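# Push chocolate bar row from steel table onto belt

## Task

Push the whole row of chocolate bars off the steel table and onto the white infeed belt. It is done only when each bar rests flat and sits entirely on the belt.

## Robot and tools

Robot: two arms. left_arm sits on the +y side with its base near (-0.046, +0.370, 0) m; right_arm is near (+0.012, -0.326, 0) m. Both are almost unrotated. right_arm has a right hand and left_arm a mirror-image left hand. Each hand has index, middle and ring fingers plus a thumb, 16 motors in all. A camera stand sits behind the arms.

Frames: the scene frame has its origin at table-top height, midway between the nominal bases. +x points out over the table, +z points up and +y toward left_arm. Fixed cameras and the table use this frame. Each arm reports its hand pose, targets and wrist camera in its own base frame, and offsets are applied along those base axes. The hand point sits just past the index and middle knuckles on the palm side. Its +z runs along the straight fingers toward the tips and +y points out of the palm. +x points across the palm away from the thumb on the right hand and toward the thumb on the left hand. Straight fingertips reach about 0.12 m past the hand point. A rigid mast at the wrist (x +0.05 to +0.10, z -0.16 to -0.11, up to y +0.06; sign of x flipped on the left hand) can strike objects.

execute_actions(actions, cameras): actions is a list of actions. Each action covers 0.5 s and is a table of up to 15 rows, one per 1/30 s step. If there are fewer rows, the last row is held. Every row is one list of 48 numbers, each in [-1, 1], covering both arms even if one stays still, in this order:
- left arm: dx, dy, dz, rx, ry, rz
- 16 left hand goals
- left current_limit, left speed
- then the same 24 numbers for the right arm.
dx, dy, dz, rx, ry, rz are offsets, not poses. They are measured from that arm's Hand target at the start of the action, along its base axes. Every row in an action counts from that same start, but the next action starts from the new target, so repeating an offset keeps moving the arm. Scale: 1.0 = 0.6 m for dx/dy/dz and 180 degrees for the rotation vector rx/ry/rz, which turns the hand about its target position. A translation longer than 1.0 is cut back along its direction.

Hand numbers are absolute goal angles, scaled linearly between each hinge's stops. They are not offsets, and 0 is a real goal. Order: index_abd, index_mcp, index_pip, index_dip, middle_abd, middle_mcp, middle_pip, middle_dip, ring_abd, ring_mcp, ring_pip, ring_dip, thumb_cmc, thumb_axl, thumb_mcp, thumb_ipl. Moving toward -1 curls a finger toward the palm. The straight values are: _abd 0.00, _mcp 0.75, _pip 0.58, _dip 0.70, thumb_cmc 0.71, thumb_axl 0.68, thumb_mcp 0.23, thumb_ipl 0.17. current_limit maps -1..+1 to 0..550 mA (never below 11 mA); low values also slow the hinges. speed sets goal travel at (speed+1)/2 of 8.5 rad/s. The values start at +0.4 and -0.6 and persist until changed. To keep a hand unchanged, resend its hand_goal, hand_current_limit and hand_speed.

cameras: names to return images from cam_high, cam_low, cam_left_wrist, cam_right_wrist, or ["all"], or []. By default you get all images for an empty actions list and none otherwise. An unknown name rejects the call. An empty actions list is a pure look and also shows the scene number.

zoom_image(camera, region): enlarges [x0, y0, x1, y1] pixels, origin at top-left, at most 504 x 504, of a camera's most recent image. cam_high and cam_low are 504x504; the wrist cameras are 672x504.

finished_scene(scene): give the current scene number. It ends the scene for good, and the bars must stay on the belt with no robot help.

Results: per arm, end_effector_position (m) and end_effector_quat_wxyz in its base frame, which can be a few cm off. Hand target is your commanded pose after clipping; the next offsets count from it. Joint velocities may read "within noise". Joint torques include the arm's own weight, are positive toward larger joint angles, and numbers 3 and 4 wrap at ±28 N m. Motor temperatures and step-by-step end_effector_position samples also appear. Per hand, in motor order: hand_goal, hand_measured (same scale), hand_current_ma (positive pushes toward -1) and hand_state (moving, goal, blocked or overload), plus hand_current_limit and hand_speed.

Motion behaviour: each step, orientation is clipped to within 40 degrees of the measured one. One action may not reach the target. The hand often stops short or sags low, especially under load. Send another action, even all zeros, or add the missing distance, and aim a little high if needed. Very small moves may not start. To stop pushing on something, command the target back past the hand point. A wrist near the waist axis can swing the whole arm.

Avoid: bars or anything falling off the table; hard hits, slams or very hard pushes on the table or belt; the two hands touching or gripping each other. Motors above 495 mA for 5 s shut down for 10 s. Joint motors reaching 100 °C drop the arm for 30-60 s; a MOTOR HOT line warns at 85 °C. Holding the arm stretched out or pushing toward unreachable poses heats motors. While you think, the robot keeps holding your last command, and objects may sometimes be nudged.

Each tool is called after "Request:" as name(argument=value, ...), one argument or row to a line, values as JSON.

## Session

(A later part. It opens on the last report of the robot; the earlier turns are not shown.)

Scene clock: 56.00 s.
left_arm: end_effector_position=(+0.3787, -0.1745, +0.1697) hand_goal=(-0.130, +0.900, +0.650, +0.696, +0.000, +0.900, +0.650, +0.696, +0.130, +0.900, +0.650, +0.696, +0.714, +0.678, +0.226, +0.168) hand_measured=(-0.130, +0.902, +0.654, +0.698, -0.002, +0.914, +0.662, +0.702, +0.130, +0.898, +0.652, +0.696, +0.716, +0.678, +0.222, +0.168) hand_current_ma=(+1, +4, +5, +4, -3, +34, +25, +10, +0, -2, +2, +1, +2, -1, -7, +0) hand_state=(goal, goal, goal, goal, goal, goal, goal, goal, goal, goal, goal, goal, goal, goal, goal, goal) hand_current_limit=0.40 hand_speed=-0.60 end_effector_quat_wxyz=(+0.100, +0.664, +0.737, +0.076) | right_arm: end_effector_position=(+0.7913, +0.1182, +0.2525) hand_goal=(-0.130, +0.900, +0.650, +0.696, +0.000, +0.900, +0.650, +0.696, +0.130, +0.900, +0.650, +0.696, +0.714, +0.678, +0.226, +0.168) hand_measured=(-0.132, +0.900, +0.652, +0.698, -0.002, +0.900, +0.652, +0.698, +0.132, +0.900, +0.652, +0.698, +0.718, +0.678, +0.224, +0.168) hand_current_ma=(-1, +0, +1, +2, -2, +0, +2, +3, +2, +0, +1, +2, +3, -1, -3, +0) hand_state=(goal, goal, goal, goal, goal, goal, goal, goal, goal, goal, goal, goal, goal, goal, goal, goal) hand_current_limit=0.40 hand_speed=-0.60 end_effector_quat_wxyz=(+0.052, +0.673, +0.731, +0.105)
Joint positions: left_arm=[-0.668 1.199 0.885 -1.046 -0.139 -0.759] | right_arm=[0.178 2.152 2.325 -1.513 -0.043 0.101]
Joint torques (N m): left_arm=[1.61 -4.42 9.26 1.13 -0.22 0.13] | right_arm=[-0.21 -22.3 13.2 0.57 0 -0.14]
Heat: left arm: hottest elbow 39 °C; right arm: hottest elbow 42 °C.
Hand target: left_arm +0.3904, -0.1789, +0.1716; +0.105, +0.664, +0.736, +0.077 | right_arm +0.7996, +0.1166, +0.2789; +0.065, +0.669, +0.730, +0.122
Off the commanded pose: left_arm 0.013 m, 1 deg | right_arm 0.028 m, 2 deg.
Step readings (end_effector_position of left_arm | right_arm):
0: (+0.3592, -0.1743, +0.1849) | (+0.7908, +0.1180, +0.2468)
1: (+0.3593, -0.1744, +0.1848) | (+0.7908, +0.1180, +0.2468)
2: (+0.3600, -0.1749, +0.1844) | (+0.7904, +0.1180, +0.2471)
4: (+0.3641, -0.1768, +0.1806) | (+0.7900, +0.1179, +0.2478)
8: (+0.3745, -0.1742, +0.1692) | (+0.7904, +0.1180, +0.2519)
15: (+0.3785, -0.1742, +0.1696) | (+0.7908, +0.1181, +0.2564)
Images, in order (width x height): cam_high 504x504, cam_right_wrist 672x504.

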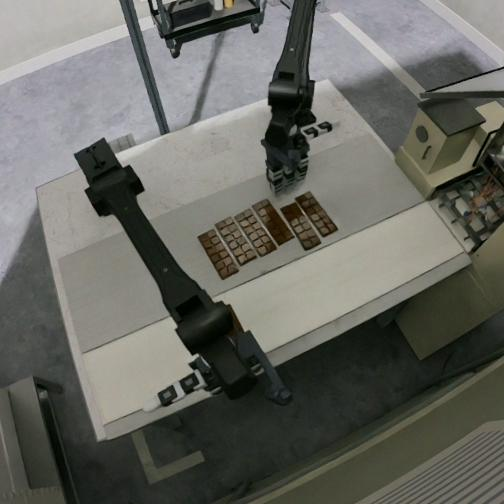

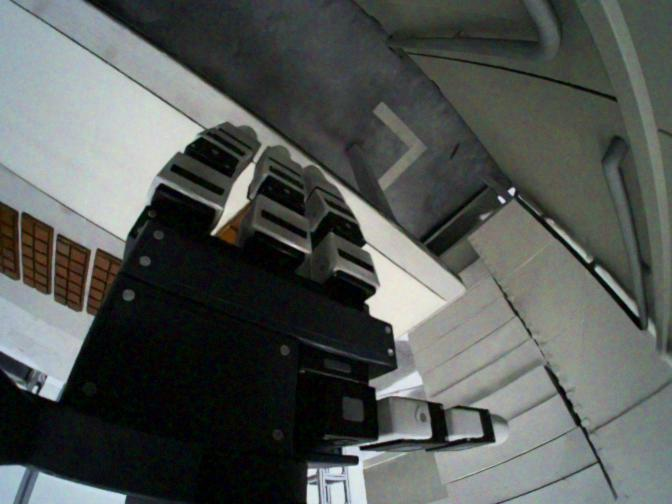

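Request:
execute_actions(
  actions=[
    [[0.04,0.002,0.025,0,0,0,-0.13,0.90,0.65,0.696,0,0.90,0.65,0.696,0.13,0.90,0.65,0.696,0.714,0.678,0.226,0.168,0.4,-0.6,-0.02,0,-0.05,0,0,0,-0.13,0.90,0.65,0.696,0,0.90,0.65,0.696,0.13,0.90,0.65,0.696,0.714,0.678,0.226,0.168,0.4,-0.6]],
    [[0.045,0.002,0,0,0,0,-0.13,0.90,0.65,0.696,0,0.90,0.65,0.696,0.13,0.90,0.65,0.696,0.714,0.678,0.226,0.168,0.4,-0.6,0,0,-0.04,0,0,0,-0.13,0.90,0.65,0.696,0,0.90,0.65,0.696,0.13,0.90,0.65,0.696,0.714,0.678,0.226,0.168,0.4,-0.6]],
  ],
  cameras=["cam_right_wrist", "cam_high"],
)

Request:
zoom_image(
  camera="cam_high",
  region=[160, 170, 400, 410],
)

Scene clock: 59.23 s.
left_arm: end_effector_position=(+0.4234, -0.1694, +0.1704) hand_goal=(-0.130, +0.900, +0.650, +0.696, +0.000, +0.900, +0.650, +0.696, +0.130, +0.900, +0.650, +0.696, +0.714, +0.678, +0.226, +0.168) hand_measured=(-0.130, +0.904, +0.652, +0.698, +0.000, +0.900, +0.652, +0.698, +0.132, +0.906, +0.656, +0.698, +0.716, +0.678, +0.222, +0.168) hand_current_ma=(+1, +8, +4, +4, +0, +1, +4, +4, +1, +14, +11, +2, +2, -1, -7, +0) hand_state=(goal, goal, goal, goal, goal, goal, goal, goal, goal, goal, goal, goal, goal, goal, goal, goal) hand_current_limit=0.40 hand_speed=-0.60 end_effector_quat_wxyz=(+0.089, +0.665, +0.738, +0.074) | right_arm: end_effector_position=(+0.7847, +0.1170, +0.1996) hand_goal=(-0.130, +0.900, +0.650, +0.696, +0.000, +0.900, +0.650, +0.696, +0.130, +0.900, +0.650, +0.696, +0.714, +0.678, +0.226, +0.168) hand_measured=(-0.132, +0.900, +0.652, +0.698, -0.002, +0.900, +0.652, +0.698, +0.132, +0.900, +0.652, +0.698, +0.718, +0.678, +0.224, +0.168) hand_current_ma=(-1, +0, +1, +2, -2, +0, +2, +3, +2, +0, +1, +2, +3, -1, -3, +0) hand_state=(goal, goal, goal, goal, goal, goal, goal, goal, goal, goal, goal, goal, goal, goal, goal, goal) hand_current_limit=0.40 hand_speed=-0.60 end_effector_quat_wxyz=(+0.051, +0.673, +0.731, +0.103)
Joint positions: left_arm=[-0.58 1.301 0.98 -1.052 -0.119 -0.673] | right_arm=[0.178 2.112 2.121 -1.354 -0.043 0.101]
Joint torques (N m): left_arm=[1.49 -6.3 11.21 0.64 -0.24 0.14] | right_arm=[-0.03 -24.23 9.01 1.5 0.02 -0.11]
Heat: left arm: hottest elbow 39 °C; right arm: hottest elbow 43 °C.
Hand target: left_arm +0.4414, -0.1765, +0.1866; +0.105, +0.664, +0.736, +0.078 | right_arm +0.7876, +0.1166, +0.2250; +0.065, +0.669, +0.730, +0.122
Off the commanded pose: left_arm 0.025 m, 2 deg | right_arm 0.025 m, 3 deg.
Step readings (end_effector_position of left_arm | right_arm):
0: (+0.3787, -0.1745, +0.1697) | (+0.7913, +0.1182, +0.2525)
1: (+0.3788, -0.1744, +0.1697) | (+0.7913, +0.1182, +0.2525)
2: (+0.3796, -0.1746, +0.1700) | (+0.7914, +0.1182, +0.2521)
4: (+0.3832, -0.1742, +0.1696) | (+0.7916, +0.1183, +0.2486)
8: (+0.3950, -0.1714, +0.1696) | (+0.7863, +0.1173, +0.2316)
15: (+0.3991, -0.1707, +0.1697) | (+0.7848, +0.1170, +0.2159)
16: (+0.3993, -0.1707, +0.1699) | (+0.7851, +0.1171, +0.2158)
17: (+0.4006, -0.1704, +0.1701) | (+0.7856, +0.1172, +0.2155)
19: (+0.4054, -0.1713, +0.1702) | (+0.7858, +0.1172, +0.2138)
23: (+0.4189, -0.1694, +0.1702) | (+0.7847, +0.1170, +0.2057)
30: (+0.4232, -0.1691, +0.1704) | (+0.7841, +0.1169, +0.1992)
Images, in order (width x height): cam_high 504x504, cam_right_wrist 672x504.

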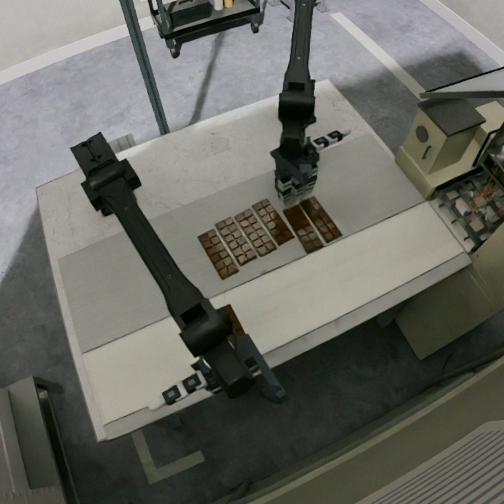

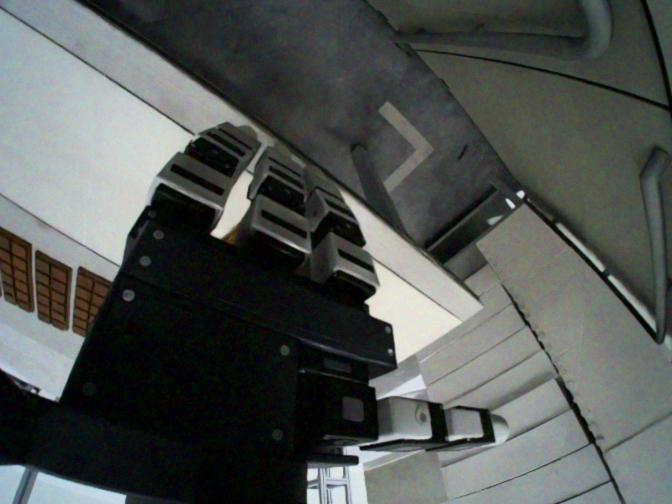

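Scaled by 2.100 from the camera's 504x504 image, which has a finer 720x720 frame.

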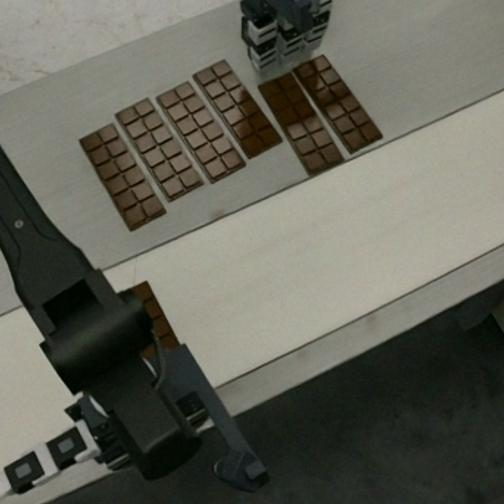

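Request:
execute_actions(
  actions=[
    [[0.045,0.002,0,0,0,0,-0.13,0.90,0.65,0.696,0,0.90,0.65,0.696,0.13,0.90,0.65,0.696,0.714,0.678,0.226,0.168,0.4,-0.6,-0.045,0,-0.003,0,0,0,-0.13,0.90,0.65,0.696,0,0.90,0.65,0.696,0.13,0.90,0.65,0.696,0.714,0.678,0.226,0.168,0.4,-0.6]],
    [[0.045,0.002,0,0,0,0,-0.13,0.90,0.65,0.696,0,0.90,0.65,0.696,0.13,0.90,0.65,0.696,0.714,0.678,0.226,0.168,0.4,-0.6,-0.02,0,0,0,0,0,-0.13,0.90,0.65,0.696,0,0.90,0.65,0.696,0.13,0.90,0.65,0.696,0.714,0.678,0.226,0.168,0.4,-0.6]],
  ],
  cameras=["cam_right_wrist", "cam_high"],
)

Request:
zoom_image(
  camera="cam_high",
  region=[160, 170, 400, 410],
)

Scene clock: 61.77 s.
left_arm: end_effector_position=(+0.4744, -0.1677, +0.1705) hand_goal=(-0.130, +0.900, +0.650, +0.696, +0.000, +0.900, +0.650, +0.696, +0.130, +0.900, +0.650, +0.696, +0.714, +0.678, +0.226, +0.168) hand_measured=(-0.130, +0.906, +0.654, +0.698, +0.000, +0.900, +0.652, +0.698, +0.132, +0.906, +0.656, +0.698, +0.716, +0.678, +0.222, +0.168) hand_current_ma=(+1, +11, +5, +4, +0, +1, +4, +4, +2, +13, +11, +2, +2, -1, -7, +0) hand_state=(goal, goal, goal, goal, goal, goal, goal, goal, goal, goal, goal, goal, goal, goal, goal, goal) hand_current_limit=0.40 hand_speed=-0.60 end_effector_quat_wxyz=(+0.084, +0.665, +0.738, +0.071) | right_arm: end_effector_position=(+0.7470, +0.1103, +0.1995) hand_goal=(-0.130, +0.900, +0.650, +0.696, +0.000, +0.900, +0.650, +0.696, +0.130, +0.900, +0.650, +0.696, +0.714, +0.678, +0.226, +0.168) hand_measured=(-0.132, +0.896, +0.646, +0.694, -0.002, +0.900, +0.652, +0.698, +0.132, +0.894, +0.650, +0.698, +0.716, +0.678, +0.224, +0.168) hand_current_ma=(-2, -4, -3, -2, -2, -1, +2, +3, +2, -7, +0, +1, +3, -1, -4, +0) hand_state=(goal, goal, goal, goal, goal, goal, goal, goal, goal, goal, goal, goal, goal, goal, goal, goal) hand_current_limit=0.40 hand_speed=-0.60 end_effector_quat_wxyz=(+0.051, +0.673, +0.731, +0.104)
Joint positions: left_arm=[-0.506 1.416 1.094 -1.052 -0.101 -0.6] | right_arm=[0.178 1.988 1.92 -1.275 -0.043 0.101]
Joint torques (N m): left_arm=[1.55 -7.82 11.22 1.05 -0.23 0.09] | right_arm=[0.79 -22.36 8.9 1.51 0.14 0.01]
Heat: left arm: hottest elbow 40 °C; right arm: hottest elbow 43 °C.
Hand target: left_arm +0.4954, -0.1741, +0.1867; +0.105, +0.664, +0.736, +0.077 | right_arm +0.7486, +0.1166, +0.2231; +0.065, +0.669, +0.730, +0.122
Off the commanded pose: left_arm 0.027 m, 2 deg | right_arm 0.025 m, 3 deg.
Step readings (end_effector_position of left_arm | right_arm):
0: (+0.4235, -0.1695, +0.1704) | (+0.7847, +0.1170, +0.1996)
1: (+0.4237, -0.1694, +0.1704) | (+0.7844, +0.1170, +0.1988)
2: (+0.4248, -0.1691, +0.1706) | (+0.7835, +0.1168, +0.1981)
4: (+0.4300, -0.1701, +0.1703) | (+0.7765, +0.1155, +0.1939)
8: (+0.4437, -0.1687, +0.1701) | (+0.7625, +0.1130, +0.1944)
15: (+0.4483, -0.1681, +0.1704) | (+0.7592, +0.1124, +0.2040)
16: (+0.4486, -0.1681, +0.1704) | (+0.7591, +0.1124, +0.2038)
17: (+0.4498, -0.1676, +0.1704) | (+0.7587, +0.1123, +0.2031)
19: (+0.4553, -0.1689, +0.1704) | (+0.7554, +0.1117, +0.1998)
23: (+0.4693, -0.1681, +0.1704) | (+0.7494, +0.1107, +0.1968)
30: (+0.4742, -0.1674, +0.1704) | (+0.7475, +0.1104, +0.2007)
Images, in order (width x height): cam_high 504x504, cam_right_wrist 672x504.

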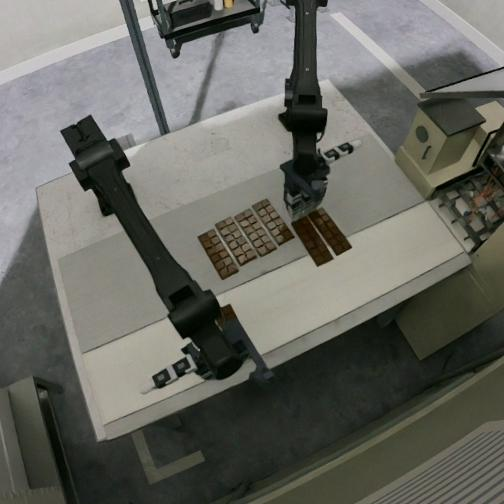

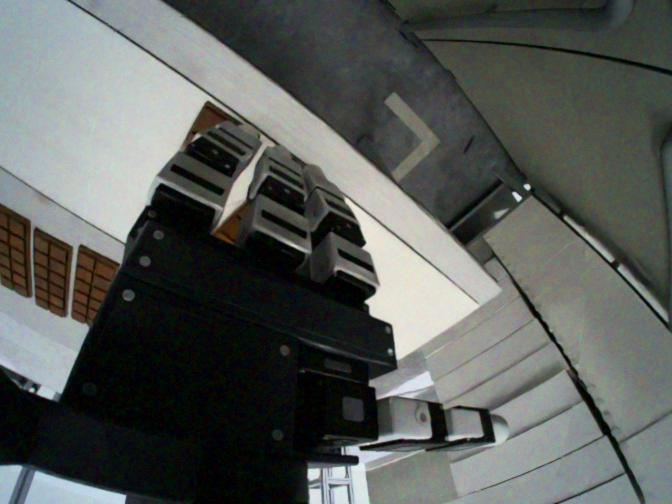

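Scaled by 2.100 from the camera's 504x504 image, which has a finer 720x720 frame.

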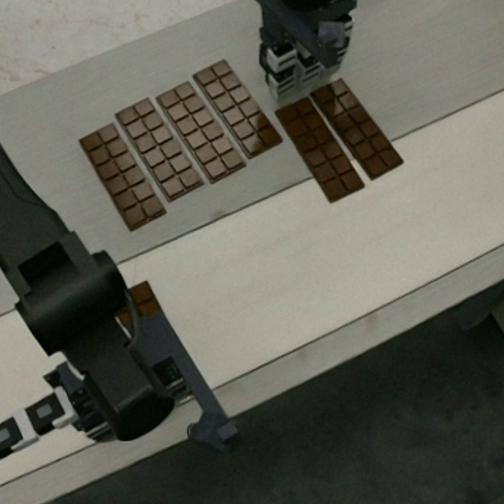

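Request:
execute_actions(
  actions=[
    [[0.045,0.002,0,0,0,0,-0.13,0.90,0.65,0.696,0,0.90,0.65,0.696,0.13,0.90,0.65,0.696,0.714,0.678,0.226,0.168,0.4,-0.6,-0.02,0.002,-0.005,0,0,0,-0.13,0.90,0.65,0.696,0,0.90,0.65,0.696,0.13,0.90,0.65,0.696,0.714,0.678,0.226,0.168,0.4,-0.6]],
    [[0.045,0.002,0,0,0,0,-0.13,0.90,0.65,0.696,0,0.90,0.65,0.696,0.13,0.90,0.65,0.696,0.714,0.678,0.226,0.168,0.4,-0.6,-0.015,0.002,-0.003,0,0,0,-0.13,0.90,0.65,0.696,0,0.90,0.65,0.696,0.13,0.90,0.65,0.696,0.714,0.678,0.226,0.168,0.4,-0.6]],
  ],
  cameras=["cam_right_wrist", "cam_high"],
)

Request:
zoom_image(
  camera="cam_high",
  region=[160, 170, 400, 410],
)

Scene clock: 63.97 s.
left_arm: end_effector_position=(+0.5294, -0.1678, +0.1722) hand_goal=(-0.130, +0.900, +0.650, +0.696, +0.000, +0.900, +0.650, +0.696, +0.130, +0.900, +0.650, +0.696, +0.714, +0.678, +0.226, +0.168) hand_measured=(-0.130, +0.906, +0.654, +0.698, +0.000, +0.902, +0.652, +0.698, +0.132, +0.904, +0.656, +0.698, +0.716, +0.678, +0.222, +0.168) hand_current_ma=(+1, +10, +6, +4, +0, +2, +4, +4, +2, +7, +10, +2, +2, -1, -7, +0) hand_state=(goal, goal, goal, goal, goal, goal, goal, goal, goal, goal, goal, goal, goal, goal, goal, goal) hand_current_limit=0.40 hand_speed=-0.60 end_effector_quat_wxyz=(+0.088, +0.665, +0.738, +0.071) | right_arm: end_effector_position=(+0.7274, +0.1126, +0.1998) hand_goal=(-0.130, +0.900, +0.650, +0.696, +0.000, +0.900, +0.650, +0.696, +0.130, +0.900, +0.650, +0.696, +0.714, +0.678, +0.226, +0.168) hand_measured=(-0.132, +0.894, +0.646, +0.694, -0.002, +0.900, +0.652, +0.698, +0.132, +0.896, +0.648, +0.696, +0.716, +0.678, +0.224, +0.168) hand_current_ma=(-1, -9, -3, -2, -2, -1, +2, +3, +2, -6, -2, +0, +3, -1, -4, +0) hand_state=(goal, goal, goal, goal, goal, goal, goal, goal, goal, goal, goal, goal, goal, goal, goal, goal) hand_current_limit=0.40 hand_speed=-0.60 end_effector_quat_wxyz=(+0.055, +0.671, +0.732, +0.107)
Joint positions: left_arm=[-0.447 1.534 1.226 -1.052 -0.087 -0.542] | right_arm=[0.188 1.927 1.824 -1.231 -0.04 0.105]
Joint torques (N m): left_arm=[1.14 -9.64 11.3 0.83 -0.21 0.17] | right_arm=[0.91 -21.42 8.59 1.47 0.12 0.08]
Heat: left arm: hottest elbow 40 °C; right arm: hottest elbow 43 °C.
Hand target: left_arm +0.5494, -0.1717, +0.1867; +0.105, +0.664, +0.736, +0.078 | right_arm +0.7275, +0.1190, +0.2183; +0.065, +0.669, +0.730, +0.122
Off the commanded pose: left_arm 0.025 m, 2 deg | right_arm 0.020 m, 2 deg.
Step readings (end_effector_position of left_arm | right_arm):
0: (+0.4744, -0.1677, +0.1705) | (+0.7470, +0.1103, +0.1995)
1: (+0.4746, -0.1678, +0.1705) | (+0.7468, +0.1103, +0.1991)
2: (+0.4757, -0.1674, +0.1706) | (+0.7466, +0.1105, +0.1987)
4: (+0.4814, -0.1685, +0.1707) | (+0.7436, +0.1102, +0.1969)
8: (+0.4958, -0.1681, +0.1707) | (+0.7382, +0.1102, +0.1999)
15: (+0.5010, -0.1673, +0.1709) | (+0.7356, +0.1116, +0.2001)
16: (+0.5012, -0.1673, +0.1709) | (+0.7356, +0.1116, +0.1999)
17: (+0.5026, -0.1671, +0.1711) | (+0.7353, +0.1118, +0.1995)
19: (+0.5086, -0.1685, +0.1715) | (+0.7335, +0.1119, +0.2001)
23: (+0.5235, -0.1685, +0.1717) | (+0.7284, +0.1120, +0.1998)
30: (+0.5289, -0.1674, +0.1720) | (+0.7275, +0.1128, +0.1999)
Images, in order (width x height): cam_high 504x504, cam_right_wrist 672x504.

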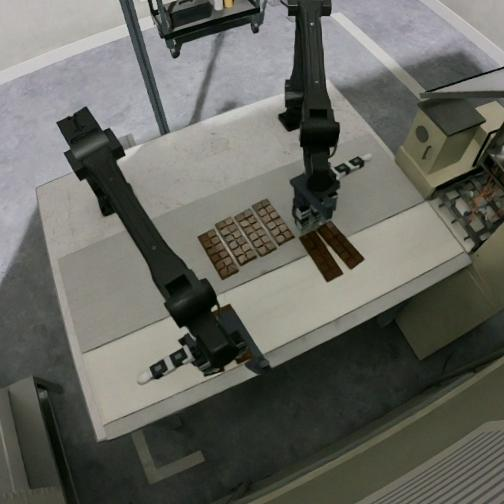

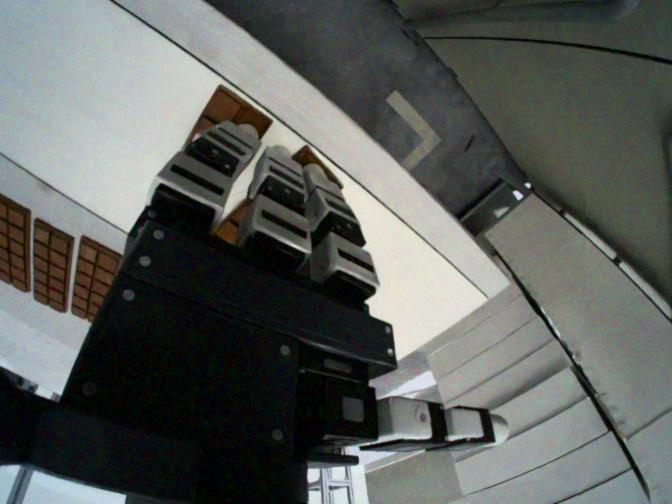

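Scaled by 2.100 from the camera's 504x504 image, which has a finer 720x720 frame.

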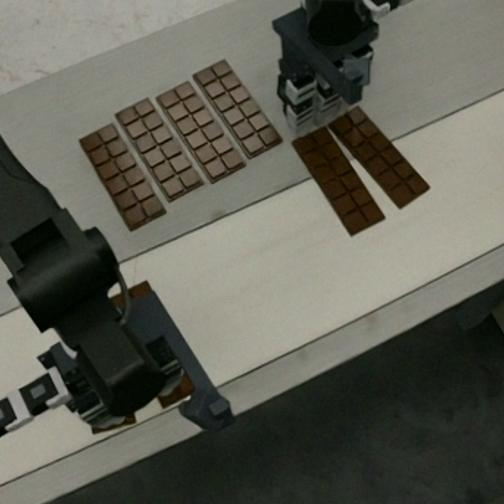

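Request:
execute_actions(
  actions=[
    [[0.045,0.002,0,0,0,0,-0.13,0.90,0.65,0.696,0,0.90,0.65,0.696,0.13,0.90,0.65,0.696,0.714,0.678,0.226,0.168,0.4,-0.6,-0.07,0.0,0.003,0,0,0,-0.13,0.90,0.65,0.696,0,0.90,0.65,0.696,0.13,0.90,0.65,0.696,0.714,0.678,0.226,0.168,0.4,-0.6]],
    [[0.045,0.002,0,0,0,0,-0.13,0.90,0.65,0.696,0,0.90,0.65,0.696,0.13,0.90,0.65,0.696,0.714,0.678,0.226,0.168,0.4,-0.6,0,0.0,-0.02,0,0,0,-0.13,0.90,0.65,0.696,0,0.90,0.65,0.696,0.13,0.90,0.65,0.696,0.714,0.678,0.226,0.168,0.4,-0.6]],
    [[0.045,0.002,0,0,0,0,-0.13,0.90,0.65,0.696,0,0.90,0.65,0.696,0.13,0.90,0.65,0.696,0.714,0.678,0.226,0.168,0.4,-0.6,-0.035,0.0,0,0,0,0,-0.13,0.90,0.65,0.696,0,0.90,0.65,0.696,0.13,0.90,0.65,0.696,0.714,0.678,0.226,0.168,0.4,-0.6]],
  ],
  cameras=["cam_high"],
)

Request:
zoom_image(
  camera="cam_high",
  region=[160, 200, 400, 440],
)

Scene clock: 68.13 s.
left_arm: end_effector_position=(+0.6137, -0.1679, +0.1746) hand_goal=(-0.130, +0.900, +0.650, +0.696, +0.000, +0.900, +0.650, +0.696, +0.130, +0.900, +0.650, +0.696, +0.714, +0.678, +0.226, +0.168) hand_measured=(-0.130, +0.904, +0.654, +0.698, +0.000, +0.902, +0.652, +0.698, +0.130, +0.904, +0.654, +0.698, +0.716, +0.678, +0.222, +0.168) hand_current_ma=(+0, +8, +6, +4, +0, +2, +4, +4, +1, +7, +8, +2, +2, -1, -7, +0) hand_state=(goal, goal, goal, goal, goal, goal, goal, goal, goal, goal, goal, goal, goal, goal, goal, goal) hand_current_limit=0.40 hand_speed=-0.60 end_effector_quat_wxyz=(+0.096, +0.664, +0.738, +0.072) | right_arm: end_effector_position=(+0.6652, +0.1141, +0.1975) hand_goal=(-0.130, +0.900, +0.650, +0.696, +0.000, +0.900, +0.650, +0.696, +0.130, +0.900, +0.650, +0.696, +0.714, +0.678, +0.226, +0.168) hand_measured=(-0.138, +0.888, +0.644, +0.694, -0.002, +0.898, +0.652, +0.698, +0.132, +0.898, +0.648, +0.696, +0.716, +0.678, +0.222, +0.168) hand_current_ma=(-8, -19, -9, -3, -2, -2, +1, +3, +2, -3, -2, +0, +2, -1, -5, +0) hand_state=(goal, goal, goal, goal, goal, goal, goal, goal, goal, goal, goal, goal, goal, goal, goal, goal) hand_current_limit=0.40 hand_speed=-0.60 end_effector_quat_wxyz=(+0.058, +0.669, +0.732, +0.111)
Joint positions: left_arm=[-0.378 1.717 1.455 -1.078 -0.068 -0.475] | right_arm=[0.211 1.757 1.568 -1.132 -0.034 0.126]
Joint torques (N m): left_arm=[1.61 -11.93 11.36 0.25 -0.22 0.12] | right_arm=[1.03 -17.96 8.27 1.43 0.16 0.06]
Heat: left arm: hottest elbow 41 °C; right arm: hottest elbow 42 °C.
Hand target: left_arm +0.6304, -0.1682, +0.1865; +0.105, +0.664, +0.736, +0.077 | right_arm +0.6645, +0.1191, +0.2081; +0.065, +0.669, +0.730, +0.122
Off the commanded pose: left_arm 0.021 m, 1 deg | right_arm 0.012 m, 1 deg.
Step readings (end_effector_position of left_arm | right_arm):
0: (+0.5295, -0.1679, +0.1722) | (+0.7274, +0.1126, +0.1998)
1: (+0.5297, -0.1680, +0.1723) | (+0.7270, +0.1125, +0.1992)
2: (+0.5307, -0.1684, +0.1723) | (+0.7256, +0.1123, +0.1989)
4: (+0.5369, -0.1696, +0.1728) | (+0.7160, +0.1113, +0.1997)
8: (+0.5522, -0.1691, +0.1730) | (+0.6909, +0.1111, +0.1993)
15: (+0.5578, -0.1679, +0.1733) | (+0.6844, +0.1142, +0.2043)
16: (+0.5581, -0.1680, +0.1734) | (+0.6844, +0.1147, +0.2039)
17: (+0.5592, -0.1675, +0.1736) | (+0.6843, +0.1152, +0.2030)
19: (+0.5651, -0.1691, +0.1740) | (+0.6843, +0.1152, +0.2001)
23: (+0.5804, -0.1697, +0.1744) | (+0.6844, +0.1149, +0.1983)
30: (+0.5862, -0.1681, +0.1743) | (+0.6848, +0.1150, +0.1982)
31: (+0.5865, -0.1680, +0.1746) | (+0.6846, +0.1150, +0.1980)
32: (+0.5875, -0.1678, +0.1747) | (+0.6840, +0.1147, +0.1978)
34: (+0.5927, -0.1693, +0.1746) | (+0.6797, +0.1145, +0.1986)
38: (+0.6080, -0.1694, +0.1749) | (+0.6677, +0.1139, +0.1979)
45: (+0.6135, -0.1677, +0.1751) | (+0.6653, +0.1139, +0.1976)
Images, in order (width x height): cam_high 504x504.

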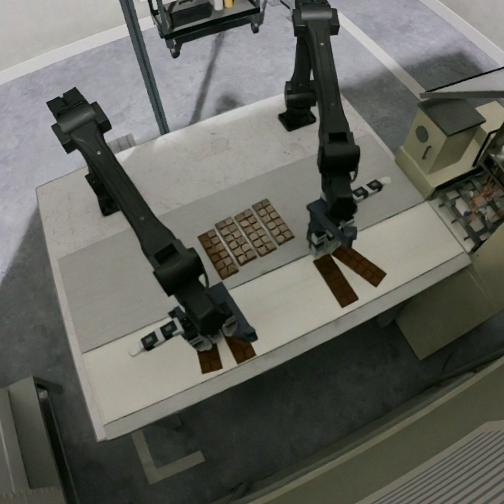

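Scaled by 2.100 from the camera's 504x504 image, which has a finer 720x720 frame.

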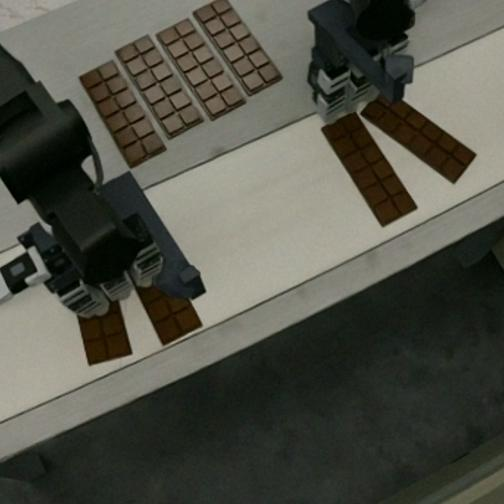

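Request:
execute_actions(
  actions=[
    [[-0.08,0,0,0,0,0,-0.13,0.90,0.65,0.696,0,0.90,0.65,0.696,0.13,0.90,0.65,0.696,0.714,0.678,0.226,0.168,0.4,-0.6,-0.025,0.0,-0.006,0,0,0,-0.13,0.90,0.65,0.696,0,0.90,0.65,0.696,0.13,0.90,0.65,0.696,0.714,0.678,0.226,0.168,0.4,-0.6]],
    [[-0.06,0,0.06,0,0,0,-0.13,0.90,0.65,0.696,0,0.90,0.65,0.696,0.13,0.90,0.65,0.696,0.714,0.678,0.226,0.168,0.4,-0.6,0,0.0,0.09,0,0,0,-0.13,0.90,0.65,0.696,0,0.90,0.65,0.696,0.13,0.90,0.65,0.696,0.714,0.678,0.226,0.168,0.4,-0.6]],
    [[-0.1,0,0.04,0,0,0,-0.13,0.90,0.65,0.696,0,0.90,0.65,0.696,0.13,0.90,0.65,0.696,0.714,0.678,0.226,0.168,0.4,-0.6,-0.14,0.02,0.03,0,0,0,-0.13,0.90,0.65,0.696,0,0.90,0.65,0.696,0.13,0.90,0.65,0.696,0.714,0.678,0.226,0.168,0.4,-0.6]],
  ],
  cameras=["cam_high"],
)

Request:
zoom_image(
  camera="cam_high",
  region=[160, 220, 400, 460],
)

Scene clock: 74.37 s.
left_arm: end_effector_position=(+0.4892, -0.1677, +0.2451) hand_goal=(-0.130, +0.900, +0.650, +0.696, +0.000, +0.900, +0.650, +0.696, +0.130, +0.900, +0.650, +0.696, +0.714, +0.678, +0.226, +0.168) hand_measured=(-0.132, +0.898, +0.648, +0.696, -0.002, +0.898, +0.646, +0.694, +0.130, +0.898, +0.652, +0.698, +0.716, +0.678, +0.222, +0.168) hand_current_ma=(-2, -3, -5, -1, -4, -4, -5, -3, +1, -2, +3, +2, +3, -1, -8, +0) hand_state=(goal, goal, goal, goal, goal, goal, goal, goal, goal, goal, goal, goal, goal, goal, goal, goal) hand_current_limit=0.40 hand_speed=-0.60 end_effector_quat_wxyz=(+0.107, +0.667, +0.733, +0.078) | right_arm: end_effector_position=(+0.5668, +0.1315, +0.2776) hand_goal=(-0.130, +0.900, +0.650, +0.696, +0.000, +0.900, +0.650, +0.696, +0.130, +0.900, +0.650, +0.696, +0.714, +0.678, +0.226, +0.168) hand_measured=(-0.132, +0.898, +0.648, +0.694, -0.002, +0.898, +0.652, +0.698, +0.132, +0.898, +0.648, +0.696, +0.716, +0.678, +0.222, +0.168) hand_current_ma=(-1, -2, -3, -3, -2, -2, +1, +3, +2, -2, -2, +0, +1, -1, -5, +0) hand_state=(goal, goal, goal, goal, goal, goal, goal, goal, goal, goal, goal, goal, goal, goal, goal, goal) hand_current_limit=0.40 hand_speed=-0.60 end_effector_quat_wxyz=(+0.068, +0.665, +0.733, +0.126)
Joint positions: left_arm=[-0.488 1.378 1.242 -1.188 -0.098 -0.569] | right_arm=[0.291 1.475 1.421 -1.229 -0.014 0.197]
Joint torques (N m): left_arm=[0.38 -8.94 8.2 0.27 -0.3 -0.17] | right_arm=[0.38 -12.04 9.11 0.66 0.21 0.08]
Motor temperatures (°C): left_arm=[31 34 42 30 32 32] | right_arm=[33 36 42 29 31 31]
Heat: left arm: hottest elbow 42 °C; right arm: hottest elbow 42 °C.
Hand target: left_arm +0.4864, -0.1682, +0.2465; +0.105, +0.664, +0.736, +0.077 | right_arm +0.5655, +0.1310, +0.2766; +0.065, +0.669, +0.730, +0.122
Off the commanded pose: left_arm 0.003 m, 1 deg | right_arm 0.002 m, 1 deg.
Step readings (end_effector_position of left_arm | right_arm):
0: (+0.6137, -0.1679, +0.1746) | (+0.6651, +0.1141, +0.1975)
1: (+0.6137, -0.1679, +0.1746) | (+0.6650, +0.1140, +0.1975)
2: (+0.6136, -0.1678, +0.1747) | (+0.6645, +0.1140, +0.1972)
4: (+0.6091, -0.1658, +0.1726) | (+0.6615, +0.1141, +0.1979)
8: (+0.5920, -0.1633, +0.1721) | (+0.6528, +0.1134, +0.1974)
15: (+0.5842, -0.1632, +0.1783) | (+0.6508, +0.1139, +0.1973)
16: (+0.5838, -0.1631, +0.1778) | (+0.6508, +0.1139, +0.1973)
17: (+0.5824, -0.1636, +0.1776) | (+0.6502, +0.1138, +0.1974)
19: (+0.5745, -0.1633, +0.1786) | (+0.6451, +0.1127, +0.1965)
23: (+0.5576, -0.1636, +0.1946) | (+0.6374, +0.1109, +0.1993)
30: (+0.5493, -0.1668, +0.2201) | (+0.6392, +0.1113, +0.2179)
31: (+0.5490, -0.1664, +0.2198) | (+0.6390, +0.1114, +0.2198)
32: (+0.5469, -0.1665, +0.2189) | (+0.6374, +0.1116, +0.2221)
34: (+0.5343, -0.1635, +0.2153) | (+0.6245, +0.1126, +0.2250)
38: (+0.5033, -0.1631, +0.2202) | (+0.5869, +0.1223, +0.2420)
45: (+0.4900, -0.1690, +0.2458) | (+0.5685, +0.1332, +0.2828)
Images, in order (width x height): cam_high 504x504.

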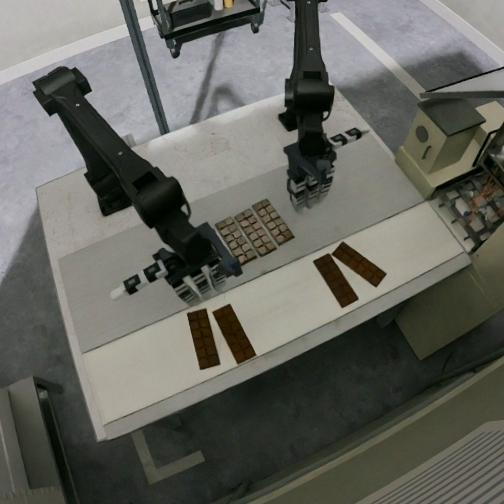

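Scaled by 2.100 from the camera's 504x504 image, which has a finer 720x720 frame.

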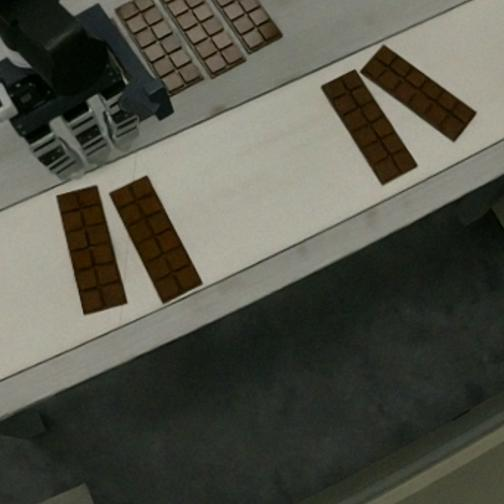

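Request:
execute_actions(
  actions=[
    [[-0.087,-0.01,0.01,0,0,0,-0.13,0.90,0.65,0.696,0,0.90,0.65,0.696,0.13,0.90,0.65,0.696,0.714,0.678,0.226,0.168,0.4,-0.6,-0.14,0.059,0,0,0,0,-0.13,0.90,0.65,0.696,0,0.90,0.65,0.696,0.13,0.90,0.65,0.696,0.714,0.678,0.226,0.168,0.4,-0.6]],
    [[-0.087,-0.01,0.01,0,0,0,-0.13,0.90,0.65,0.696,0,0.90,0.65,0.696,0.13,0.90,0.65,0.696,0.714,0.678,0.226,0.168,0.4,-0.6,-0.14,0.059,0,0,0,0,-0.13,0.90,0.65,0.696,0,0.90,0.65,0.696,0.13,0.90,0.65,0.696,0.714,0.678,0.226,0.168,0.4,-0.6]],
    [[-0.087,-0.01,0.01,0,0,0,-0.13,0.90,0.65,0.696,0,0.90,0.65,0.696,0.13,0.90,0.65,0.696,0.714,0.678,0.226,0.168,0.4,-0.6,-0.14,0.059,0,0,0,0,-0.13,0.90,0.65,0.696,0,0.90,0.65,0.696,0.13,0.90,0.65,0.696,0.714,0.678,0.226,0.168,0.4,-0.6]],
    [[0,0,0,0,0,0,-0.13,0.90,0.65,0.696,0,0.90,0.65,0.696,0.13,0.90,0.65,0.696,0.714,0.678,0.226,0.168,0.4,-0.6,0,0,-0.07,0,0,0,-0.13,0.90,0.65,0.696,0,0.90,0.65,0.696,0.13,0.90,0.65,0.696,0.714,0.678,0.226,0.168,0.4,-0.6]],
    [[0,0,0,0,0,0,-0.13,0.90,0.65,0.696,0,0.90,0.65,0.696,0.13,0.90,0.65,0.696,0.714,0.678,0.226,0.168,0.4,-0.6,0,0,-0.07,0,0,0,-0.13,0.90,0.65,0.696,0,0.90,0.65,0.696,0.13,0.90,0.65,0.696,0.714,0.678,0.226,0.168,0.4,-0.6]],
  ],
  cameras=["cam_high"],
)

Request:
zoom_image(
  camera="cam_high",
  region=[150, 120, 360, 330],
)

Scene clock: 78.67 s.
left_arm: end_effector_position=(+0.3333, -0.1854, +0.2620) hand_goal=(-0.130, +0.900, +0.650, +0.696, +0.000, +0.900, +0.650, +0.696, +0.130, +0.900, +0.650, +0.696, +0.714, +0.678, +0.226, +0.168) hand_measured=(-0.132, +0.898, +0.648, +0.696, -0.002, +0.898, +0.648, +0.694, +0.130, +0.898, +0.652, +0.698, +0.716, +0.678, +0.222, +0.168) hand_current_ma=(-2, -2, -4, -1, -4, -2, -5, -3, +1, -2, +2, +2, +2, -1, -8, +0) hand_state=(goal, goal, goal, goal, goal, goal, goal, goal, goal, goal, goal, goal, goal, goal, goal, goal) hand_current_limit=0.40 hand_speed=-0.60 end_effector_quat_wxyz=(+0.105, +0.666, +0.735, +0.078) | right_arm: end_effector_position=(+0.3116, +0.2304, +0.1871) hand_goal=(-0.130, +0.900, +0.650, +0.696, +0.000, +0.900, +0.650, +0.696, +0.130, +0.900, +0.650, +0.696, +0.714, +0.678, +0.226, +0.168) hand_measured=(-0.130, +0.898, +0.648, +0.694, -0.002, +0.898, +0.652, +0.698, +0.132, +0.898, +0.648, +0.696, +0.716, +0.678, +0.222, +0.168) hand_current_ma=(+0, -1, -2, -2, -1, -1, +1, +3, +1, -1, -2, +0, +1, -1, -5, +0) hand_state=(goal, goal, goal, goal, goal, goal, goal, goal, goal, goal, goal, goal, goal, goal, goal, goal) hand_current_limit=0.40 hand_speed=-0.60 end_effector_quat_wxyz=(+0.066, +0.669, +0.732, +0.109)
Joint positions: left_arm=[-0.792 1.075 1.038 -1.331 -0.166 -0.873] | right_arm=[0.902 1.105 0.862 -1.119 0.146 0.797]
Joint torques (N m): left_arm=[0.03 -5.25 8.24 0.14 -0.37 -0.15] | right_arm=[0.85 -5.66 8.92 1.47 0.43 0.06]
Heat: left arm: hottest elbow 42 °C; right arm: hottest elbow 42 °C.
Hand target: left_arm +0.3298, -0.1861, +0.2647; +0.105, +0.664, +0.736, +0.078 | right_arm +0.3135, +0.2371, +0.1924; +0.065, +0.669, +0.730, +0.122
Off the commanded pose: left_arm 0.005 m, 0 deg | right_arm 0.009 m, 2 deg.
Step readings (end_effector_position of left_arm | right_arm):
0: (+0.4892, -0.1677, +0.2451) | (+0.5668, +0.1314, +0.2775)
1: (+0.4889, -0.1673, +0.2448) | (+0.5664, +0.1313, +0.2765)
2: (+0.4871, -0.1677, +0.2440) | (+0.5632, +0.1327, +0.2743)
4: (+0.4770, -0.1658, +0.2399) | (+0.5465, +0.1335, +0.2649)
8: (+0.4491, -0.1701, +0.2364) | (+0.5025, +0.1543, +0.2517)
15: (+0.4382, -0.1758, +0.2490) | (+0.4832, +0.1699, +0.2709)
16: (+0.4380, -0.1752, +0.2490) | (+0.4827, +0.1689, +0.2721)
17: (+0.4360, -0.1755, +0.2481) | (+0.4795, +0.1700, +0.2715)
19: (+0.4257, -0.1733, +0.2451) | (+0.4644, +0.1712, +0.2667)
23: (+0.3978, -0.1776, +0.2450) | (+0.4201, +0.1937, +0.2597)
30: (+0.3860, -0.1816, +0.2561) | (+0.4011, +0.2045, +0.2732)
31: (+0.3857, -0.1811, +0.2559) | (+0.4008, +0.2039, +0.2734)
32: (+0.3836, -0.1813, +0.2552) | (+0.3979, +0.2050, +0.2725)
34: (+0.3736, -0.1801, +0.2531) | (+0.3828, +0.2094, +0.2686)
38: (+0.3459, -0.1860, +0.2535) | (+0.3362, +0.2347, +0.2636)
45: (+0.3341, -0.1876, +0.2622) | (+0.3173, +0.2397, +0.2718)
46: (+0.3340, -0.1872, +0.2622) | (+0.3172, +0.2384, +0.2713)
47: (+0.3338, -0.1868, +0.2621) | (+0.3169, +0.2375, +0.2696)
49: (+0.3337, -0.1863, +0.2621) | (+0.3159, +0.2362, +0.2607)
53: (+0.3335, -0.1858, +0.2620) | (+0.3110, +0.2303, +0.2354)
60: (+0.3334, -0.1855, +0.2620) | (+0.3117, +0.2306, +0.2287)
61: (+0.3334, -0.1855, +0.2620) | (+0.3119, +0.2308, +0.2285)
62: (+0.3334, -0.1855, +0.2620) | (+0.3123, +0.2316, +0.2269)
64: (+0.3334, -0.1855, +0.2620) | (+0.3137, +0.2331, +0.2199)
68: (+0.3333, -0.1854, +0.2620) | (+0.3105, +0.2291, +0.1966)
75: (+0.3333, -0.1854, +0.2620) | (+0.3113, +0.2300, +0.1869)
Images, in order (width x height): cam_high 504x504.

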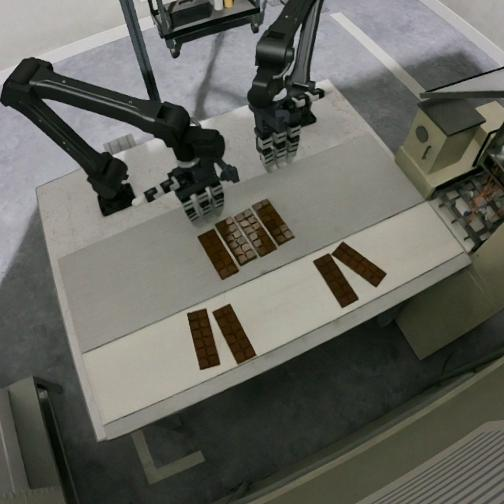

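Scaled by 2.400 from the camera's 504x504 image, which has a finer 720x720 frame.

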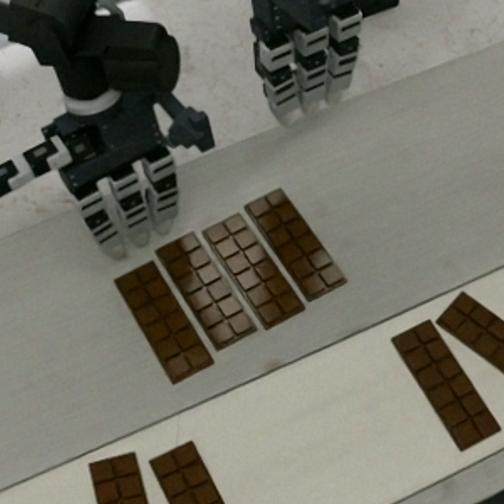

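Request:
execute_actions(
  actions=[
    [[0,0,0,0,0,0,-0.13,0.90,0.65,0.696,0,0.90,0.65,0.696,0.13,0.90,0.65,0.696,0.714,0.678,0.226,0.168,0.4,-0.6,0.03,0.015,-0.003,0,0,0,-0.13,0.90,0.65,0.696,0,0.90,0.65,0.696,0.13,0.90,0.65,0.696,0.714,0.678,0.226,0.168,0.4,-0.6]],
    [[0,0,0,0,0,0,-0.13,0.90,0.65,0.696,0,0.90,0.65,0.696,0.13,0.90,0.65,0.696,0.714,0.678,0.226,0.168,0.4,-0.6,0.04,0.002,0,0,0,0,-0.13,0.90,0.65,0.696,0,0.90,0.65,0.696,0.13,0.90,0.65,0.696,0.714,0.678,0.226,0.168,0.4,-0.6]],
    [[0,-0.03,0,0,0,0,-0.13,0.90,0.65,0.696,0,0.90,0.65,0.696,0.13,0.90,0.65,0.696,0.714,0.678,0.226,0.168,0.4,-0.6,0.045,0.003,0.003,0,0,0,-0.13,0.90,0.65,0.696,0,0.90,0.65,0.696,0.13,0.90,0.65,0.696,0.714,0.678,0.226,0.168,0.4,-0.6]],
  ],
  cameras=["cam_high"],
)

Request:
zoom_image(
  camera="cam_high",
  region=[150, 120, 360, 330],
)

Scene clock: 82.33 s.
left_arm: end_effector_position=(+0.3265, -0.1979, +0.2544) hand_goal=(-0.130, +0.900, +0.650, +0.696, +0.000, +0.900, +0.650, +0.696, +0.130, +0.900, +0.650, +0.696, +0.714, +0.678, +0.226, +0.168) hand_measured=(-0.132, +0.898, +0.648, +0.696, -0.002, +0.898, +0.648, +0.694, +0.130, +0.898, +0.652, +0.698, +0.716, +0.678, +0.222, +0.168) hand_current_ma=(-2, -2, -4, -1, -3, -2, -5, -3, +1, -2, +2, +2, +2, -1, -8, +0) hand_state=(goal, goal, goal, goal, goal, goal, goal, goal, goal, goal, goal, goal, goal, goal, goal, goal) hand_current_limit=0.40 hand_speed=-0.60 end_effector_quat_wxyz=(+0.097, +0.668, +0.733, +0.078) | right_arm: end_effector_position=(+0.3618, +0.2377, +0.1779) hand_goal=(-0.130, +0.900, +0.650, +0.696, +0.000, +0.900, +0.650, +0.696, +0.130, +0.900, +0.650, +0.696, +0.714, +0.678, +0.226, +0.168) hand_measured=(-0.132, +0.912, +0.660, +0.702, +0.000, +0.932, +0.676, +0.708, +0.136, +0.926, +0.664, +0.700, +0.716, +0.678, +0.222, +0.168) hand_current_ma=(-1, +23, +17, +9, +0, +79, +52, +22, +6, +60, +24, +6, +1, -1, -5, +0) hand_state=(goal, goal, goal, goal, goal, blocked, blocked, goal, goal, blocked, goal, goal, goal, goal, goal, goal) hand_current_limit=0.40 hand_speed=-0.60 end_effector_quat_wxyz=(+0.060, +0.668, +0.735, +0.098)
Joint positions: left_arm=[-0.836 1.098 1.038 -1.331 -0.174 -0.913] | right_arm=[0.792 1.229 0.94 -1.079 0.111 0.687]
Joint torques (N m): left_arm=[0.32 -4.54 10.1 0.27 -0.38 -0.15] | right_arm=[-0.85 -5.48 11.64 1.84 0.6 -0.11]
Heat: left arm: hottest elbow 42 °C; right arm: hottest elbow 42 °C.
Hand target: left_arm +0.3298, -0.2042, +0.2646; +0.105, +0.664, +0.736, +0.077 | right_arm +0.3826, +0.2491, +0.1925; +0.065, +0.669, +0.730, +0.122
Off the commanded pose: left_arm 0.012 m, 1 deg | right_arm 0.028 m, 3 deg.
Step readings (end_effector_position of left_arm | right_arm):
0: (+0.3333, -0.1854, +0.2620) | (+0.3116, +0.2304, +0.1871)
1: (+0.3333, -0.1854, +0.2620) | (+0.3116, +0.2305, +0.1872)
2: (+0.3333, -0.1854, +0.2620) | (+0.3119, +0.2308, +0.1869)
4: (+0.3333, -0.1854, +0.2620) | (+0.3132, +0.2325, +0.1851)
8: (+0.3333, -0.1854, +0.2620) | (+0.3172, +0.2346, +0.1787)
15: (+0.3333, -0.1854, +0.2620) | (+0.3186, +0.2354, +0.1786)
16: (+0.3333, -0.1854, +0.2620) | (+0.3187, +0.2356, +0.1787)
17: (+0.3333, -0.1854, +0.2620) | (+0.3194, +0.2356, +0.1785)
19: (+0.3333, -0.1854, +0.2620) | (+0.3235, +0.2350, +0.1781)
23: (+0.3333, -0.1854, +0.2620) | (+0.3323, +0.2347, +0.1771)
30: (+0.3333, -0.1854, +0.2620) | (+0.3351, +0.2365, +0.1773)
31: (+0.3332, -0.1855, +0.2620) | (+0.3354, +0.2366, +0.1774)
32: (+0.3327, -0.1862, +0.2621) | (+0.3364, +0.2368, +0.1775)
34: (+0.3312, -0.1882, +0.2621) | (+0.3417, +0.2367, +0.1771)
38: (+0.3275, -0.1954, +0.2584) | (+0.3565, +0.2359, +0.1775)
45: (+0.3266, -0.1982, +0.2544) | (+0.3617, +0.2373, +0.1779)
Images, in order (width x height): cam_high 504x504.

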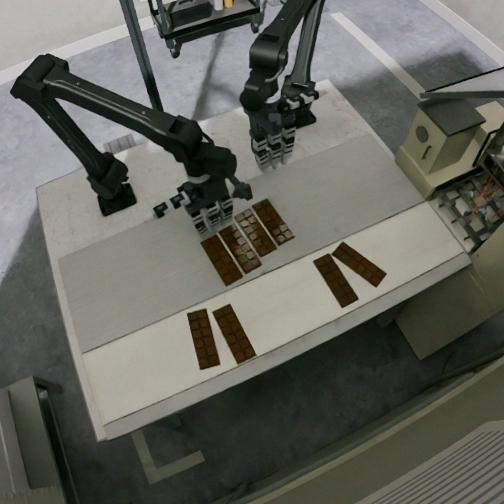

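Scaled by 2.400 from the camera's 504x504 image, which has a finer 720x720 frame.

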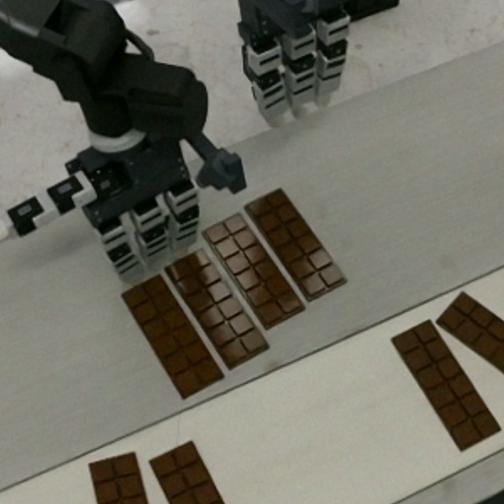

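Request:
execute_actions(
  actions=[
    [[0,0,0,0,0,0,-0.13,0.90,0.65,0.696,0,0.90,0.65,0.696,0.13,0.90,0.65,0.696,0.714,0.678,0.226,0.168,0.4,-0.6,0.05,0,0.003,0,0,0,-0.13,0.90,0.65,0.696,0,0.90,0.65,0.696,0.13,0.90,0.65,0.696,0.714,0.678,0.226,0.168,0.4,-0.6]],
    [[0,0,0,0,0,0,-0.13,0.90,0.65,0.696,0,0.90,0.65,0.696,0.13,0.90,0.65,0.696,0.714,0.678,0.226,0.168,0.4,-0.6,0.05,0,0.003,0,0,0,-0.13,0.90,0.65,0.696,0,0.90,0.65,0.696,0.13,0.90,0.65,0.696,0.714,0.678,0.226,0.168,0.4,-0.6]],
    [[0,-0.05,0,0,0,0,-0.13,0.90,0.65,0.696,0,0.90,0.65,0.696,0.13,0.90,0.65,0.696,0.714,0.678,0.226,0.168,0.4,-0.6,0.05,0,0.003,0,0,0,-0.13,0.90,0.65,0.696,0,0.90,0.65,0.696,0.13,0.90,0.65,0.696,0.714,0.678,0.226,0.168,0.4,-0.6]],
    [[0,-0.05,0,0,0,0,-0.13,0.90,0.65,0.696,0,0.90,0.65,0.696,0.13,0.90,0.65,0.696,0.714,0.678,0.226,0.168,0.4,-0.6,0.05,0,0.003,0,0,0,-0.13,0.90,0.65,0.696,0,0.90,0.65,0.696,0.13,0.90,0.65,0.696,0.714,0.678,0.226,0.168,0.4,-0.6]],
  ],
  cameras=["cam_high"],
)

Request:
zoom_image(
  camera="cam_high",
  region=[160, 160, 370, 370],
)

Scene clock: 85.87 s.
left_arm: end_effector_position=(+0.3221, -0.2517, +0.2456) hand_goal=(-0.130, +0.900, +0.650, +0.696, +0.000, +0.900, +0.650, +0.696, +0.130, +0.900, +0.650, +0.696, +0.714, +0.678, +0.226, +0.168) hand_measured=(-0.132, +0.898, +0.648, +0.696, -0.002, +0.898, +0.648, +0.694, +0.130, +0.898, +0.652, +0.698, +0.716, +0.678, +0.222, +0.168) hand_current_ma=(-2, -2, -4, -1, -3, -2, -5, -3, +1, -2, +2, +2, +3, -1, -8, +0) hand_state=(goal, goal, goal, goal, goal, goal, goal, goal, goal, goal, goal, goal, goal, goal, goal, goal) hand_current_limit=0.40 hand_speed=-0.60 end_effector_quat_wxyz=(+0.083, +0.671, +0.732, +0.082) | right_arm: end_effector_position=(+0.4795, +0.2403, +0.1812) hand_goal=(-0.130, +0.900, +0.650, +0.696, +0.000, +0.900, +0.650, +0.696, +0.130, +0.900, +0.650, +0.696, +0.714, +0.678, +0.226, +0.168) hand_measured=(-0.132, +0.912, +0.660, +0.702, +0.000, +0.922, +0.668, +0.708, +0.136, +0.922, +0.664, +0.702, +0.716, +0.678, +0.222, +0.168) hand_current_ma=(-1, +21, +17, +9, +0, +50, +35, +19, +7, +49, +25, +6, +1, -1, -5, +0) hand_state=(goal, goal, goal, goal, goal, blocked, goal, goal, goal, blocked, goal, goal, goal, goal, goal, goal) hand_current_limit=0.40 hand_speed=-0.60 end_effector_quat_wxyz=(+0.057, +0.670, +0.734, +0.097)
Joint positions: left_arm=[-0.951 1.227 1.118 -1.331 -0.194 -1.025] | right_arm=[0.6 1.47 1.18 -1.065 0.066 0.503]
Joint torques (N m): left_arm=[0.5 -6.07 11.49 0.44 -0.4 -0.17] | right_arm=[-0.85 -9.99 12.44 1.47 0.37 -0.1]
Heat: left arm: hottest elbow 42 °C; right arm: hottest elbow 42 °C.
Hand target: left_arm +0.3298, -0.2641, +0.2646; +0.105, +0.664, +0.736, +0.077 | right_arm +0.5026, +0.2492, +0.1998; +0.065, +0.669, +0.730, +0.122
Off the commanded pose: left_arm 0.024 m, 3 deg | right_arm 0.031 m, 3 deg.
Step readings (end_effector_position of left_arm | right_arm):
0: (+0.3265, -0.1979, +0.2544) | (+0.3618, +0.2378, +0.1779)
1: (+0.3265, -0.1979, +0.2544) | (+0.3619, +0.2380, +0.1779)
2: (+0.3265, -0.1979, +0.2544) | (+0.3629, +0.2384, +0.1781)
4: (+0.3265, -0.1979, +0.2544) | (+0.3683, +0.2383, +0.1777)
8: (+0.3265, -0.1979, +0.2544) | (+0.3852, +0.2364, +0.1783)
15: (+0.3265, -0.1979, +0.2544) | (+0.3912, +0.2374, +0.1786)
16: (+0.3265, -0.1979, +0.2544) | (+0.3912, +0.2377, +0.1786)
17: (+0.3265, -0.1979, +0.2544) | (+0.3922, +0.2381, +0.1788)
19: (+0.3265, -0.1979, +0.2544) | (+0.3977, +0.2386, +0.1786)
23: (+0.3265, -0.1979, +0.2544) | (+0.4140, +0.2373, +0.1789)
30: (+0.3265, -0.1979, +0.2544) | (+0.4203, +0.2379, +0.1793)
31: (+0.3265, -0.1978, +0.2543) | (+0.4204, +0.2381, +0.1793)
32: (+0.3259, -0.1987, +0.2539) | (+0.4214, +0.2386, +0.1794)
34: (+0.3252, -0.2027, +0.2525) | (+0.4270, +0.2395, +0.1794)
38: (+0.3225, -0.2179, +0.2460) | (+0.4435, +0.2386, +0.1797)
45: (+0.3216, -0.2228, +0.2426) | (+0.4495, +0.2385, +0.1799)
46: (+0.3219, -0.2229, +0.2433) | (+0.4497, +0.2388, +0.1801)
47: (+0.3218, -0.2241, +0.2442) | (+0.4507, +0.2393, +0.1804)
49: (+0.3230, -0.2297, +0.2472) | (+0.4567, +0.2404, +0.1803)
53: (+0.3232, -0.2468, +0.2491) | (+0.4734, +0.2400, +0.1808)
60: (+0.3220, -0.2518, +0.2449) | (+0.4795, +0.2400, +0.1811)
Images, in order (width x height): cam_high 504x504.

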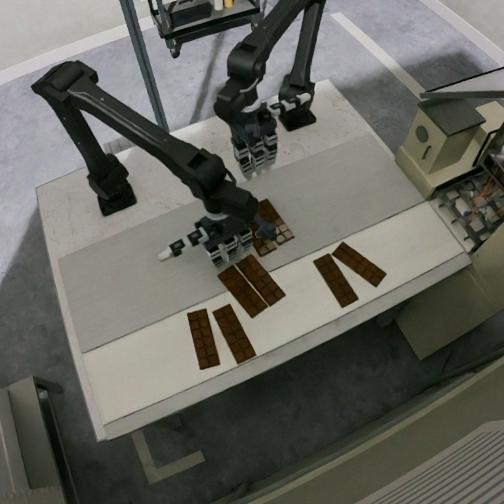

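Scaled by 2.400 from the camera's 504x504 image, which has a finer 720x720 frame.

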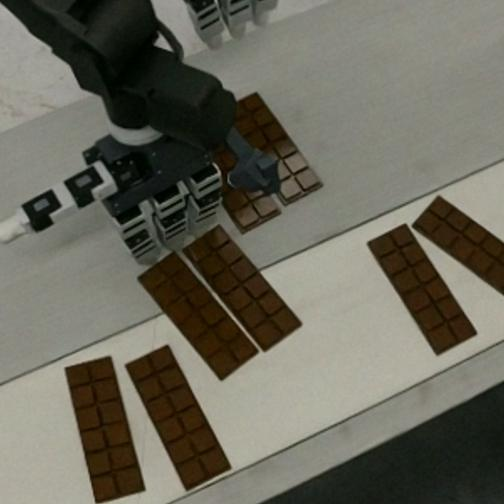

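Request:
execute_actions(
  actions=[
    [[0.008,-0.04,0,0,0,0,-0.13,0.90,0.65,0.696,0,0.90,0.65,0.696,0.13,0.90,0.65,0.696,0.714,0.678,0.226,0.168,0.4,-0.6,0.05,0,0.003,0,0,-0.033,-0.13,0.90,0.65,0.696,0,0.90,0.65,0.696,0.13,0.90,0.65,0.696,0.714,0.678,0.226,0.168,0.4,-0.6]],
    [[0,-0.025,0,0,0,0,-0.13,0.90,0.65,0.696,0,0.90,0.65,0.696,0.13,0.90,0.65,0.696,0.714,0.678,0.226,0.168,0.4,-0.6,0.05,0,0.003,0,0,0,-0.13,0.90,0.65,0.696,0,0.90,0.65,0.696,0.13,0.90,0.65,0.696,0.714,0.678,0.226,0.168,0.4,-0.6]],
  ],
  cameras=["cam_high"],
)

Request:
zoom_image(
  camera="cam_high",
  region=[160, 160, 370, 370],
)

Scene clock: 88.97 s.
left_arm: end_effector_position=(+0.3284, -0.2885, +0.2472) hand_goal=(-0.130, +0.900, +0.650, +0.696, +0.000, +0.900, +0.650, +0.696, +0.130, +0.900, +0.650, +0.696, +0.714, +0.678, +0.226, +0.168) hand_measured=(-0.132, +0.898, +0.648, +0.696, -0.002, +0.898, +0.648, +0.694, +0.130, +0.898, +0.652, +0.698, +0.716, +0.678, +0.222, +0.168) hand_current_ma=(-2, -2, -4, -1, -3, -2, -5, -3, +1, -2, +2, +2, +3, -1, -8, +0) hand_state=(goal, goal, goal, goal, goal, goal, goal, goal, goal, goal, goal, goal, goal, goal, goal, goal) hand_current_limit=0.40 hand_speed=-0.60 end_effector_quat_wxyz=(+0.084, +0.669, +0.733, +0.083) | right_arm: end_effector_position=(+0.5426, +0.2451, +0.1847) hand_goal=(-0.130, +0.900, +0.650, +0.696, +0.000, +0.900, +0.650, +0.696, +0.130, +0.900, +0.650, +0.696, +0.714, +0.678, +0.226, +0.168) hand_measured=(-0.132, +0.914, +0.660, +0.702, +0.000, +0.924, +0.668, +0.706, +0.132, +0.906, +0.656, +0.700, +0.716, +0.678, +0.222, +0.168) hand_current_ma=(-1, +25, +15, +7, +0, +51, +32, +14, +2, +8, +6, +5, +1, -1, -5, +0) hand_state=(goal, goal, goal, goal, goal, blocked, goal, goal, goal, goal, goal, goal, goal, goal, goal, goal) hand_current_limit=0.40 hand_speed=-0.60 end_effector_quat_wxyz=(+0.064, +0.707, +0.697, +0.101)
Joint positions: left_arm=[-0.995 1.318 1.202 -1.331 -0.202 -1.073] | right_arm=[0.557 1.62 1.36 -1.084 0.08 0.56]
Joint torques (N m): left_arm=[0.21 -7 11.49 0.43 -0.41 -0.15] | right_arm=[-0.56 -12.98 12.63 0.81 0.44 -0.16]
Heat: left arm: hottest elbow 42 °C; right arm: hottest elbow 43 °C.
Hand target: left_arm +0.3346, -0.3031, +0.2646; +0.105, +0.664, +0.736, +0.077 | right_arm +0.5626, +0.2490, +0.2033; +0.072, +0.706, +0.695, +0.118
Off the commanded pose: left_arm 0.024 m, 3 deg | right_arm 0.028 m, 2 deg.
Step readings (end_effector_position of left_arm | right_arm):
0: (+0.3221, -0.2517, +0.2456) | (+0.4795, +0.2403, +0.1812)
1: (+0.3222, -0.2518, +0.2458) | (+0.4797, +0.2405, +0.1813)
2: (+0.3226, -0.2525, +0.2462) | (+0.4810, +0.2409, +0.1817)
4: (+0.3244, -0.2571, +0.2481) | (+0.4882, +0.2427, +0.1824)
8: (+0.3277, -0.2702, +0.2490) | (+0.5067, +0.2470, +0.1834)
15: (+0.3275, -0.2739, +0.2455) | (+0.5132, +0.2468, +0.1840)
16: (+0.3276, -0.2739, +0.2458) | (+0.5134, +0.2469, +0.1841)
17: (+0.3277, -0.2744, +0.2461) | (+0.5143, +0.2467, +0.1842)
19: (+0.3280, -0.2779, +0.2476) | (+0.5201, +0.2473, +0.1840)
23: (+0.3292, -0.2860, +0.2492) | (+0.5367, +0.2462, +0.1846)
30: (+0.3284, -0.2886, +0.2472) | (+0.5425, +0.2450, +0.1847)
Images, in order (width x height): cam_high 504x504.

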